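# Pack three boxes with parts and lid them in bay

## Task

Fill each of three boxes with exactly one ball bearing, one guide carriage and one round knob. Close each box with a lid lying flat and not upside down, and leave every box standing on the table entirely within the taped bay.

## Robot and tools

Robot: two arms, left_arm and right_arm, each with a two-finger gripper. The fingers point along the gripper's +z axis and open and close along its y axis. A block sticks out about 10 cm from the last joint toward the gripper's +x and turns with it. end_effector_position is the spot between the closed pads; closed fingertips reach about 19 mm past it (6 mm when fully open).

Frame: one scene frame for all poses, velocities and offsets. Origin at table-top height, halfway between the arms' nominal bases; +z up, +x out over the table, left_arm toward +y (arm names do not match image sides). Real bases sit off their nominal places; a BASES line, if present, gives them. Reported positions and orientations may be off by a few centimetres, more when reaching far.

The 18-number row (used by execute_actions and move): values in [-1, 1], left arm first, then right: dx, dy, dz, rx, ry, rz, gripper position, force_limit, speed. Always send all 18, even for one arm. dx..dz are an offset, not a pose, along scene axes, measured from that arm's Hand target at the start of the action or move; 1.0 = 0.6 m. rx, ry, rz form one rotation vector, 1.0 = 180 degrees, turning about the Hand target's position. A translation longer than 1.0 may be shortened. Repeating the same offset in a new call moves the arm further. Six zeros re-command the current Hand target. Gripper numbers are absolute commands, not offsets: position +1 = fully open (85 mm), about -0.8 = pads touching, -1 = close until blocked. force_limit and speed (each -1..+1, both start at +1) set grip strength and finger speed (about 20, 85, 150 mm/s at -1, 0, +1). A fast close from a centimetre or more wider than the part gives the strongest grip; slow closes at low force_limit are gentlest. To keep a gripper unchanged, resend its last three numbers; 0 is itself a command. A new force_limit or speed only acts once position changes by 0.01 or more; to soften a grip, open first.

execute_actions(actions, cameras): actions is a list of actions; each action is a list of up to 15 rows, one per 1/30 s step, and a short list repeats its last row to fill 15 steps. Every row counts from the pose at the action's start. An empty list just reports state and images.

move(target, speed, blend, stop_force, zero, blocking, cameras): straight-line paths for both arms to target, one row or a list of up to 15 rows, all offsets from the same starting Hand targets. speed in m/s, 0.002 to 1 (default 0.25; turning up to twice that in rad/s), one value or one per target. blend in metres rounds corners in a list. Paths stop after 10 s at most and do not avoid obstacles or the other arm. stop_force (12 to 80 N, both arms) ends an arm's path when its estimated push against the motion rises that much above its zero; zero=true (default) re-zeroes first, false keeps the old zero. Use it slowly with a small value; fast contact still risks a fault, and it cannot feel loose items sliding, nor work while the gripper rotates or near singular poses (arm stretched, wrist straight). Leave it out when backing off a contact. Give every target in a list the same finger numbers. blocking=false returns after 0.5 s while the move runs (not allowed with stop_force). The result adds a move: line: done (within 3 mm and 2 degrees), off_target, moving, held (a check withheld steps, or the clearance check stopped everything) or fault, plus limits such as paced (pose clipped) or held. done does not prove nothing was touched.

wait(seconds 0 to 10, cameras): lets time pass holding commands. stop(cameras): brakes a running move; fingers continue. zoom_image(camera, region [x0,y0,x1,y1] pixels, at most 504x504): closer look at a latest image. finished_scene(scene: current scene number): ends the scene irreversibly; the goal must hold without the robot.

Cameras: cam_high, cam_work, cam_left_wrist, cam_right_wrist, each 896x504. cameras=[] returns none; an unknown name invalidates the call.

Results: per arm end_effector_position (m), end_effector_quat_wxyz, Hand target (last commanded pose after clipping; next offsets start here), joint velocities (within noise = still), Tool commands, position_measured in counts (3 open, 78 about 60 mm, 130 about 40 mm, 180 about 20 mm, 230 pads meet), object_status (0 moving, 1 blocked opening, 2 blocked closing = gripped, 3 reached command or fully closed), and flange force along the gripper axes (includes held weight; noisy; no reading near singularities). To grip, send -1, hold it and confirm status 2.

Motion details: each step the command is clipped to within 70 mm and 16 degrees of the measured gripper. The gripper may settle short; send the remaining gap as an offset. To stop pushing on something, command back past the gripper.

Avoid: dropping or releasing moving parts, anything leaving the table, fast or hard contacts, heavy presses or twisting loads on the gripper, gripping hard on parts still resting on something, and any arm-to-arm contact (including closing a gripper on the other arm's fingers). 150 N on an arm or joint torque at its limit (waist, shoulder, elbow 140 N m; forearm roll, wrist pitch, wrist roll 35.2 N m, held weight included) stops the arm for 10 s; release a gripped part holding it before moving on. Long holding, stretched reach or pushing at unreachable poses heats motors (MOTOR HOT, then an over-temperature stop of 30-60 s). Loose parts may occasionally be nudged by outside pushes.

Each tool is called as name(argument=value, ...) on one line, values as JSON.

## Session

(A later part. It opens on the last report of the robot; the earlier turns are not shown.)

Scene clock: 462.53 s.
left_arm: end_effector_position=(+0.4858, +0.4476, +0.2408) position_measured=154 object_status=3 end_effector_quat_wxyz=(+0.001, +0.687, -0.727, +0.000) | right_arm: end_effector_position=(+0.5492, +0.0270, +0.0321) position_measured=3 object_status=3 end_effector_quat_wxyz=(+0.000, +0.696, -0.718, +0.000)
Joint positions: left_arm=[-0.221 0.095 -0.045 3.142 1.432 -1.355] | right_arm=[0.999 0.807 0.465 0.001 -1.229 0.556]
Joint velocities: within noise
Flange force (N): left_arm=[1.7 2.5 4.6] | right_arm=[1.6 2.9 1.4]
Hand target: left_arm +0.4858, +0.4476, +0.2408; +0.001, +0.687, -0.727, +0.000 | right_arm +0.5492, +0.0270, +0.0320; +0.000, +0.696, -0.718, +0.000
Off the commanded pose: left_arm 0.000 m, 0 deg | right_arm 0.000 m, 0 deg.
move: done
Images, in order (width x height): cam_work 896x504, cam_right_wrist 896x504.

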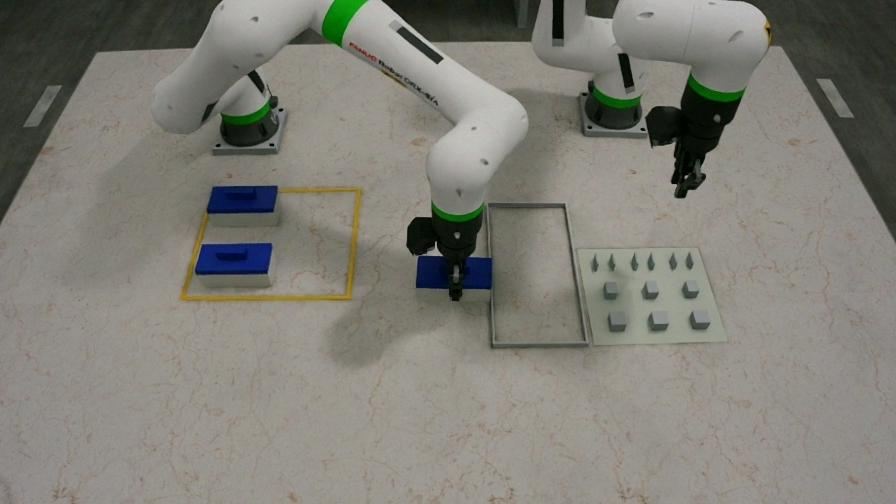

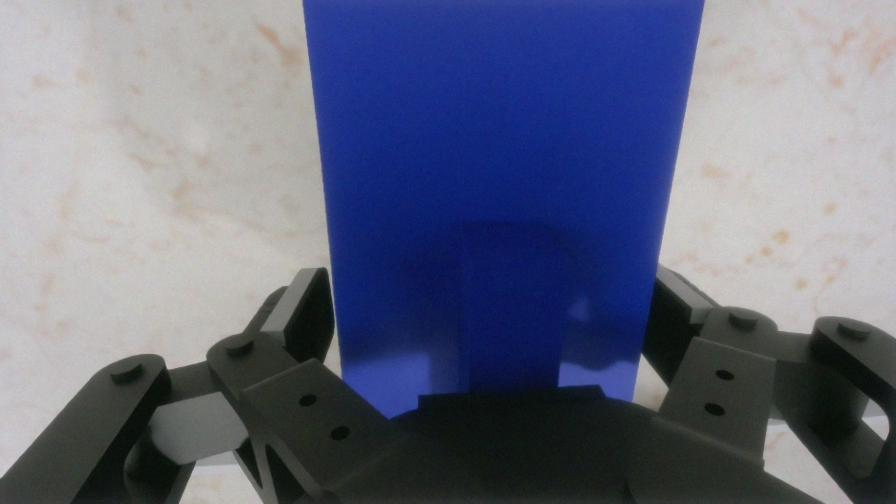

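move(target=[[0,0,0,0,0,0,-0.2,-0.4,-1,0,0,0,0,0,0,-1,-1,-1],[0,0,0,0,0,0,-0.2,-0.4,-1,0,0,0.05,0,0,0,-1,-1,-1]], speed=0.05, cameras=["cam_right_wrist","cam_work"])

zoom_image(camera="cam_work", region=[405, 215, 515, 305])

Scene clock: 464.77 s.
left_arm: end_effector_position=(+0.4858, +0.4476, +0.2408) position_measured=154 object_status=3 end_effector_quat_wxyz=(+0.001, +0.687, -0.727, +0.000) | right_arm: end_effector_position=(+0.5492, +0.0270, +0.0620) position_measured=50 object_status=2 end_effector_quat_wxyz=(+0.000, +0.696, -0.718, +0.000)
Joint positions: left_arm=[-0.221 0.095 -0.045 3.142 1.432 -1.355] | right_arm=[0.999 0.781 0.494 0.001 -1.284 0.556]
Joint velocities: within noise
Flange force (N): left_arm=[1.8 1.7 4.7] | right_arm=[0.0 2.0 4.7]
Hand target: left_arm +0.4858, +0.4476, +0.2408; +0.001, +0.687, -0.727, +0.000 | right_arm +0.5492, +0.0270, +0.0620; +0.000, +0.696, -0.718, +0.000
Off the commanded pose: left_arm 0.000 m, 0 deg | right_arm 0.000 m, 0 deg.
move: done
Images, in order (width x height): cam_work 896x504, cam_right_wrist 896x504.

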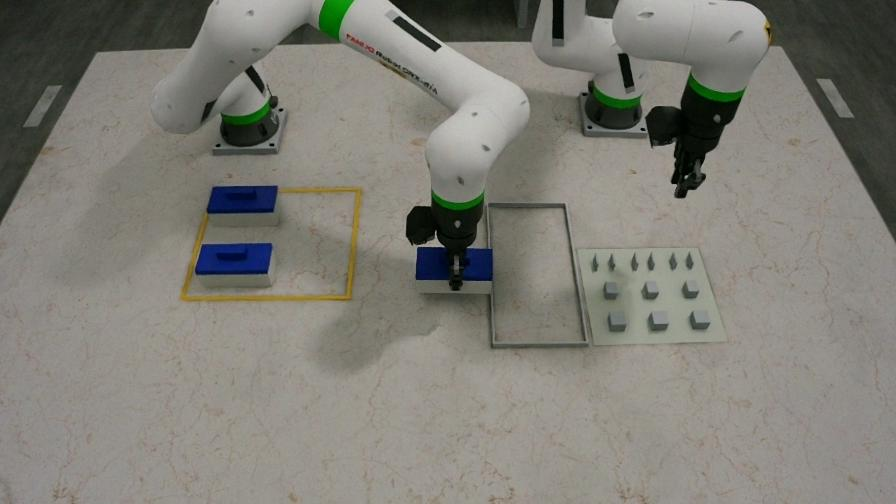

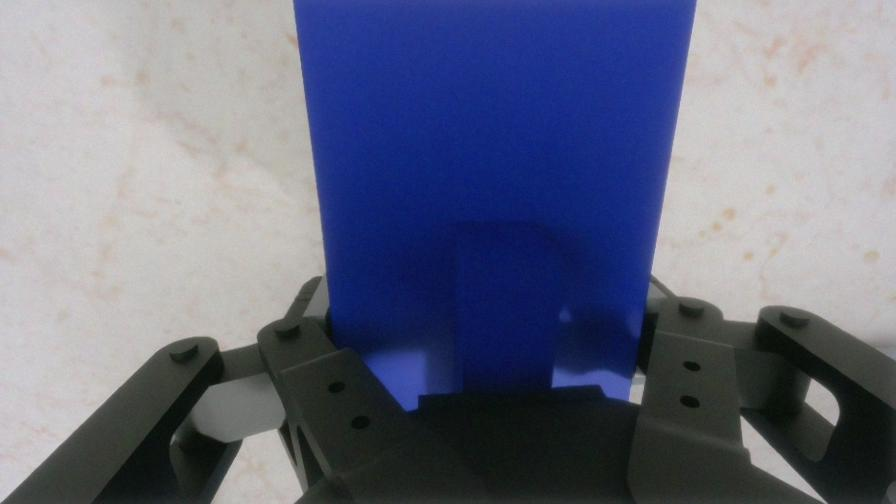

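Scaled by 4.582 from the camera's 896x504 image, which has a finer 1280x720 frame.

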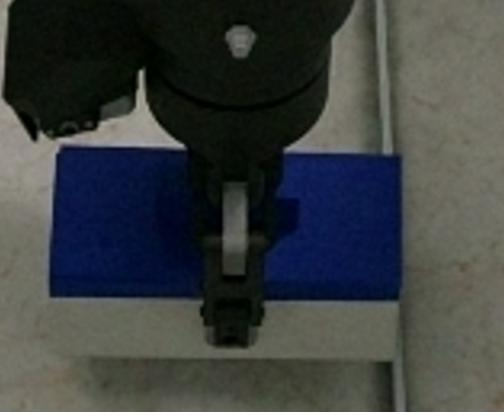

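move(target=[[0,0,0,0,0,0,-0.2,-0.4,-1,0,0,0.09,0,0,0,-1,-1,-1],[0,0,0,0,0,0,-0.2,-0.4,-1,-0.2087,-0.495,0.09,0,0,0.009,-1,-1,-1],[0,0,0,0,0,0,-0.2,-0.4,-1,-0.2087,-0.495,-0.02,0,0,0.009,-1,-1,-1]], speed=[0.1,0.15,0.08], cameras=["cam_high","cam_work"])

zoom_image(camera="cam_work", region=[140, 150, 400, 320])

zoom_image(camera="cam_high", region=[260, 290, 410, 450])

Scene clock: 469.20 s.
left_arm: end_effector_position=(+0.4858, +0.4476, +0.2408) position_measured=154 object_status=3 end_effector_quat_wxyz=(+0.001, +0.687, -0.727, +0.000) | right_arm: end_effector_position=(+0.4239, -0.2700, +0.0500) position_measured=50 object_status=2 end_effector_quat_wxyz=(+0.000, +0.707, -0.708, +0.000)
Joint positions: left_arm=[-0.221 0.095 -0.045 3.142 1.432 -1.355] | right_arm=[0.848 0.141 -0.475 0.001 -0.955 0.735]
Joint velocities: within noise
Flange force (N): left_arm=[2.2 1.5 4.3] | right_arm=[-1.1 2.2 6.5]
Hand target: left_arm +0.4858, +0.4476, +0.2408; +0.001, +0.687, -0.727, +0.000 | right_arm +0.4240, -0.2700, +0.0500; +0.000, +0.707, -0.708, +0.000
Off the commanded pose: left_arm 0.000 m, 0 deg | right_arm 0.000 m, 0 deg.
move: done
Images, in order (width x height): cam_high 896x504, cam_work 896x504.

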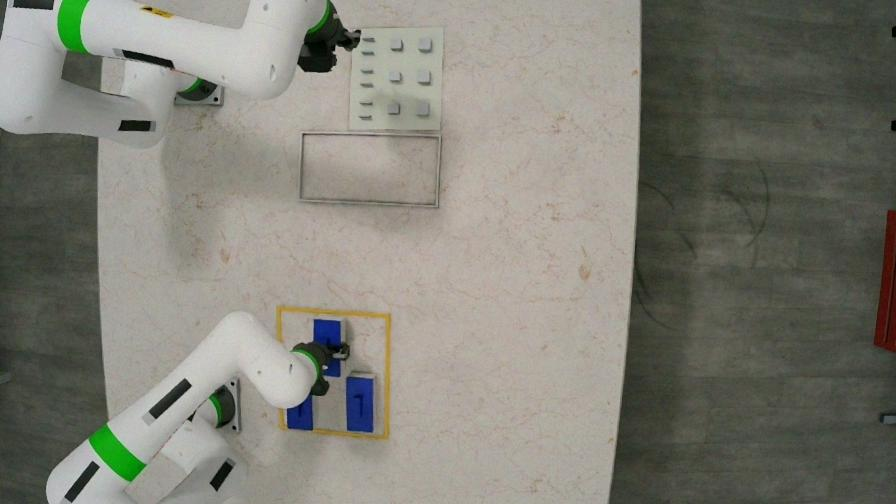

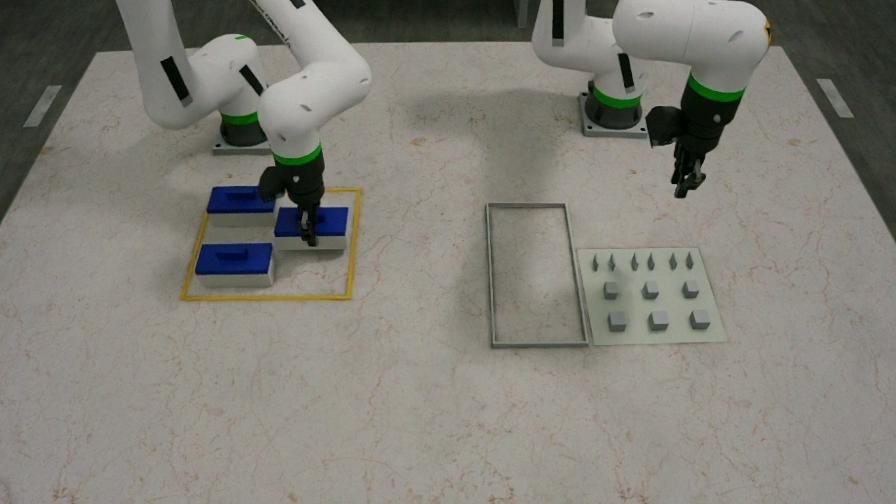

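Scaled by 1.938 from the camera's 896x504 image, which has a finer 1280x720 frame.

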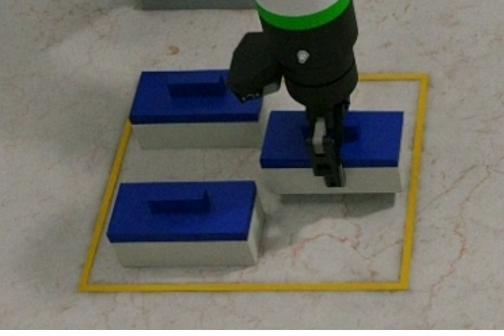

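Scaled by 3.150 from the camera's 896x504 image, which has a finer 1280x720 frame.

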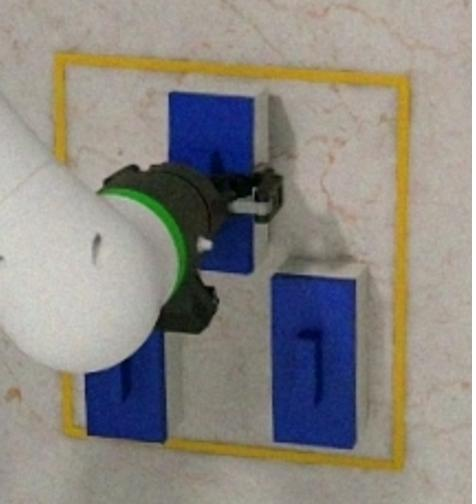

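move(target=[[0,0,0,0,0,0,-0.2,-0.4,-1,0,-0.012,0,0,0,0,-1,-1,-1],[0,0,0,0,0,0,-0.2,-0.4,-1,0,-0.012,-0.0306,0,0,0,-1,-1,-1]], speed=[0.05,0.02], cameras=["cam_work"])

zoom_image(camera="cam_work", region=[140, 150, 400, 320])

Scene clock: 470.70 s.
left_arm: end_effector_position=(+0.4858, +0.4476, +0.2408) position_measured=154 object_status=3 end_effector_quat_wxyz=(+0.001, +0.687, -0.727, +0.000) | right_arm: end_effector_position=(+0.4240, -0.2772, +0.0317) position_measured=50 object_status=2 end_effector_quat_wxyz=(+0.000, +0.707, -0.708, +0.000)
Joint positions: left_arm=[-0.221 0.095 -0.045 3.142 1.432 -1.355] | right_arm=[0.836 0.163 -0.502 0.001 -0.905 0.747]
Joint velocities: within noise
Flange force (N): left_arm=[2.1 1.7 4.6] | right_arm=[-1.4 1.6 6.1]
Hand target: left_arm +0.4858, +0.4476, +0.2408; +0.001, +0.687, -0.727, +0.000 | right_arm +0.4240, -0.2772, +0.0317; +0.000, +0.707, -0.708, +0.000
Off the commanded pose: left_arm 0.000 m, 0 deg | right_arm 0.000 m, 0 deg.
move: done
Images, in order (width x height): cam_work 896x504.

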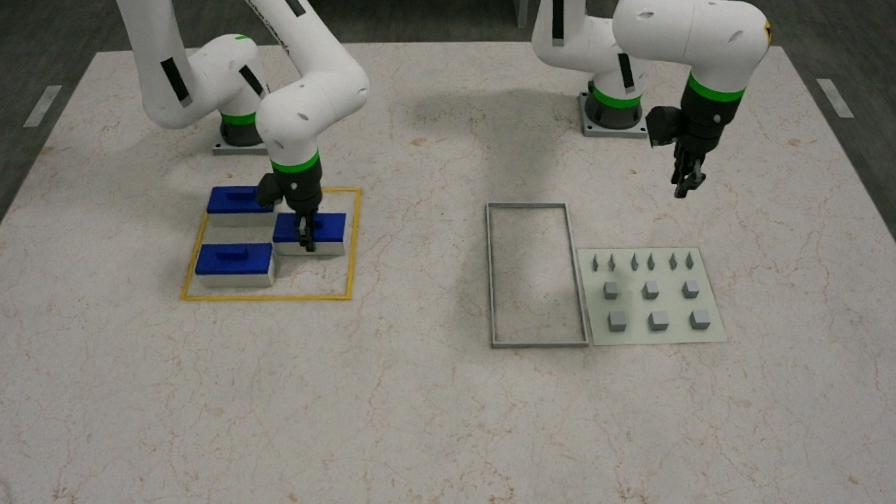

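Scaled by 1.938 from the camera's 896x504 image, which has a finer 1280x720 frame.

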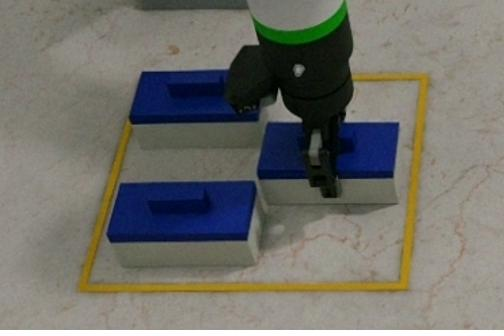

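move(target=[[0,0,0,0,0,0,-0.2,-0.4,-1,0,0,-0.001,0,0,0,-1,-1,-1]], speed=0.01, cameras=[])

move(target=[[0,0,0,0,0,0,-0.2,-0.4,-1,0,0,0,0,0,0,0.9,-1,-1],[0,0,0,0,0,0,-0.2,-0.4,-1,0,0,0.2,0,0,0,0.9,-1,-1],[0,0,0,0,0,0,-0.2,-0.4,-1,-0.05,-0.32,0.397,0,0,0,0.9,-1,-1]], speed=[0.1,0.08,0.25], cameras=["cam_high","cam_work"])

zoom_image(camera="cam_work", region=[170, 160, 380, 310])

zoom_image(camera="cam_high", region=[260, 290, 410, 450])

Scene clock: 471.70 s.
left_arm: end_effector_position=(+0.4858, +0.4476, +0.2408) position_measured=154 object_status=3 end_effector_quat_wxyz=(+0.001, +0.687, -0.727, +0.000) | right_arm: end_effector_position=(+0.4240, -0.2772, +0.0311) position_measured=50 object_status=2 end_effector_quat_wxyz=(+0.000, +0.707, -0.708, +0.000)
Joint positions: left_arm=[-0.221 0.095 -0.045 3.142 1.432 -1.355] | right_arm=[0.836 0.164 -0.503 0.001 -0.904 0.747]
Joint velocities: within noise
Flange force (N): left_arm=[1.8 2.0 4.8] | right_arm=[-1.6 1.7 6.9]
Hand target: left_arm +0.4858, +0.4476, +0.2408; +0.001, +0.687, -0.727, +0.000 | right_arm +0.4240, -0.2772, +0.0311; +0.000, +0.707, -0.708, +0.000
Off the commanded pose: left_arm 0.000 m, 0 deg | right_arm 0.000 m, 0 deg.
move: done
No camera images: "cameras" was empty.

Scene clock: 475.57 s.
left_arm: end_effector_position=(+0.4858, +0.4476, +0.2408) position_measured=154 object_status=3 end_effector_quat_wxyz=(+0.001, +0.687, -0.727, +0.000) | right_arm: end_effector_position=(+0.3940, -0.4692, +0.2693) position_measured=16 object_status=3 end_effector_quat_wxyz=(+0.000, +0.707, -0.708, +0.000)
Joint positions: left_arm=[-0.221 0.095 -0.045 3.142 1.432 -1.355] | right_arm=[0.452 -0.282 -0.322 0.001 -1.531 1.132]
Joint velocities: within noise
Flange force (N): left_arm=[1.8 2.1 4.6] | right_arm=[-2.7 -0.1 1.8]
Hand target: left_arm +0.4858, +0.4476, +0.2408; +0.001, +0.687, -0.727, +0.000 | right_arm +0.3940, -0.4692, +0.2693; +0.000, +0.707, -0.708, +0.000
Off the commanded pose: left_arm 0.000 m, 0 deg | right_arm 0.000 m, 0 deg.
move: done
Images, in order (width x height): cam_high 896x504, cam_work 896x504.

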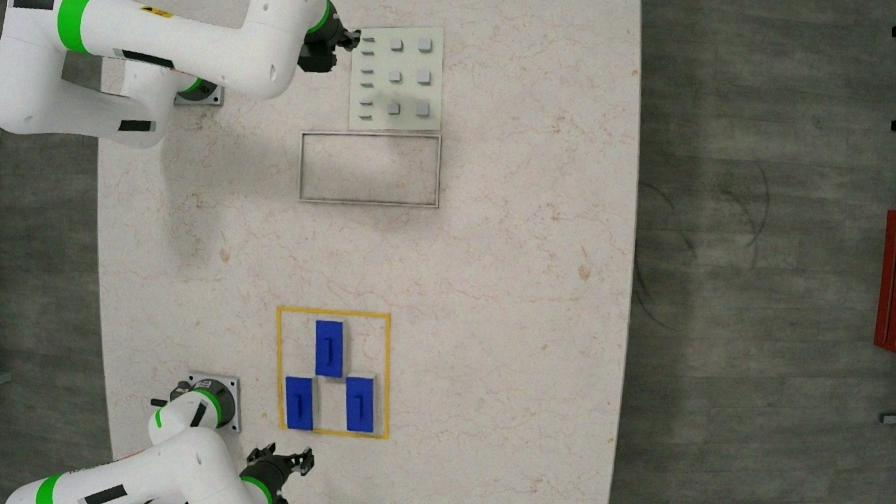

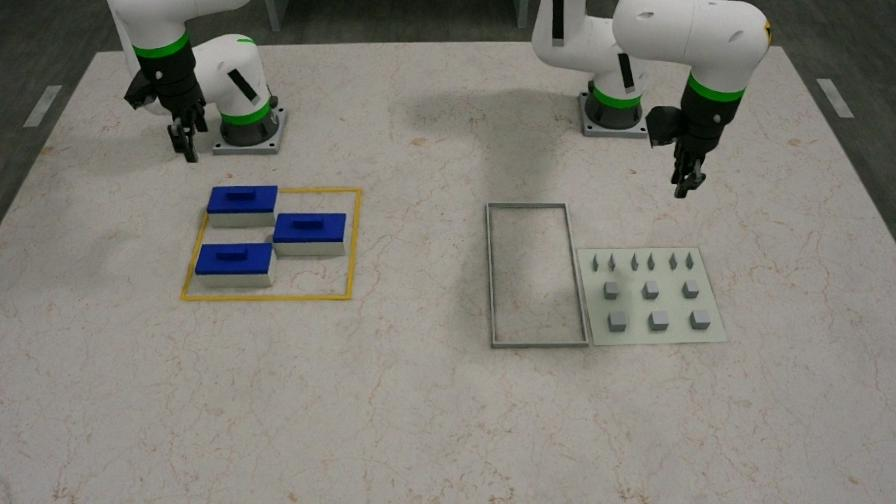

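Scaled by 2.400 from the camera's 896x504 image, which has a finer 1280x720 frame.

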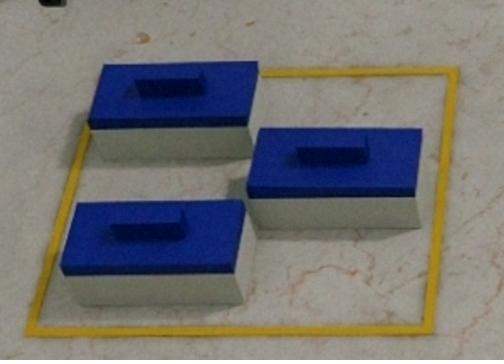

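Scaled by 3.150 from the camera's 896x504 image, which has a finer 1280x720 frame.

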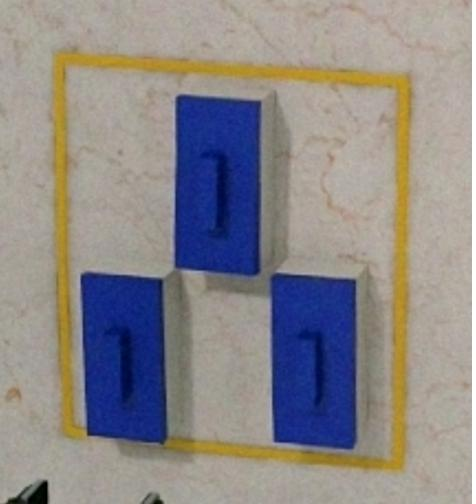

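finished_scene(scene=1)

The scene is finished: the task was done.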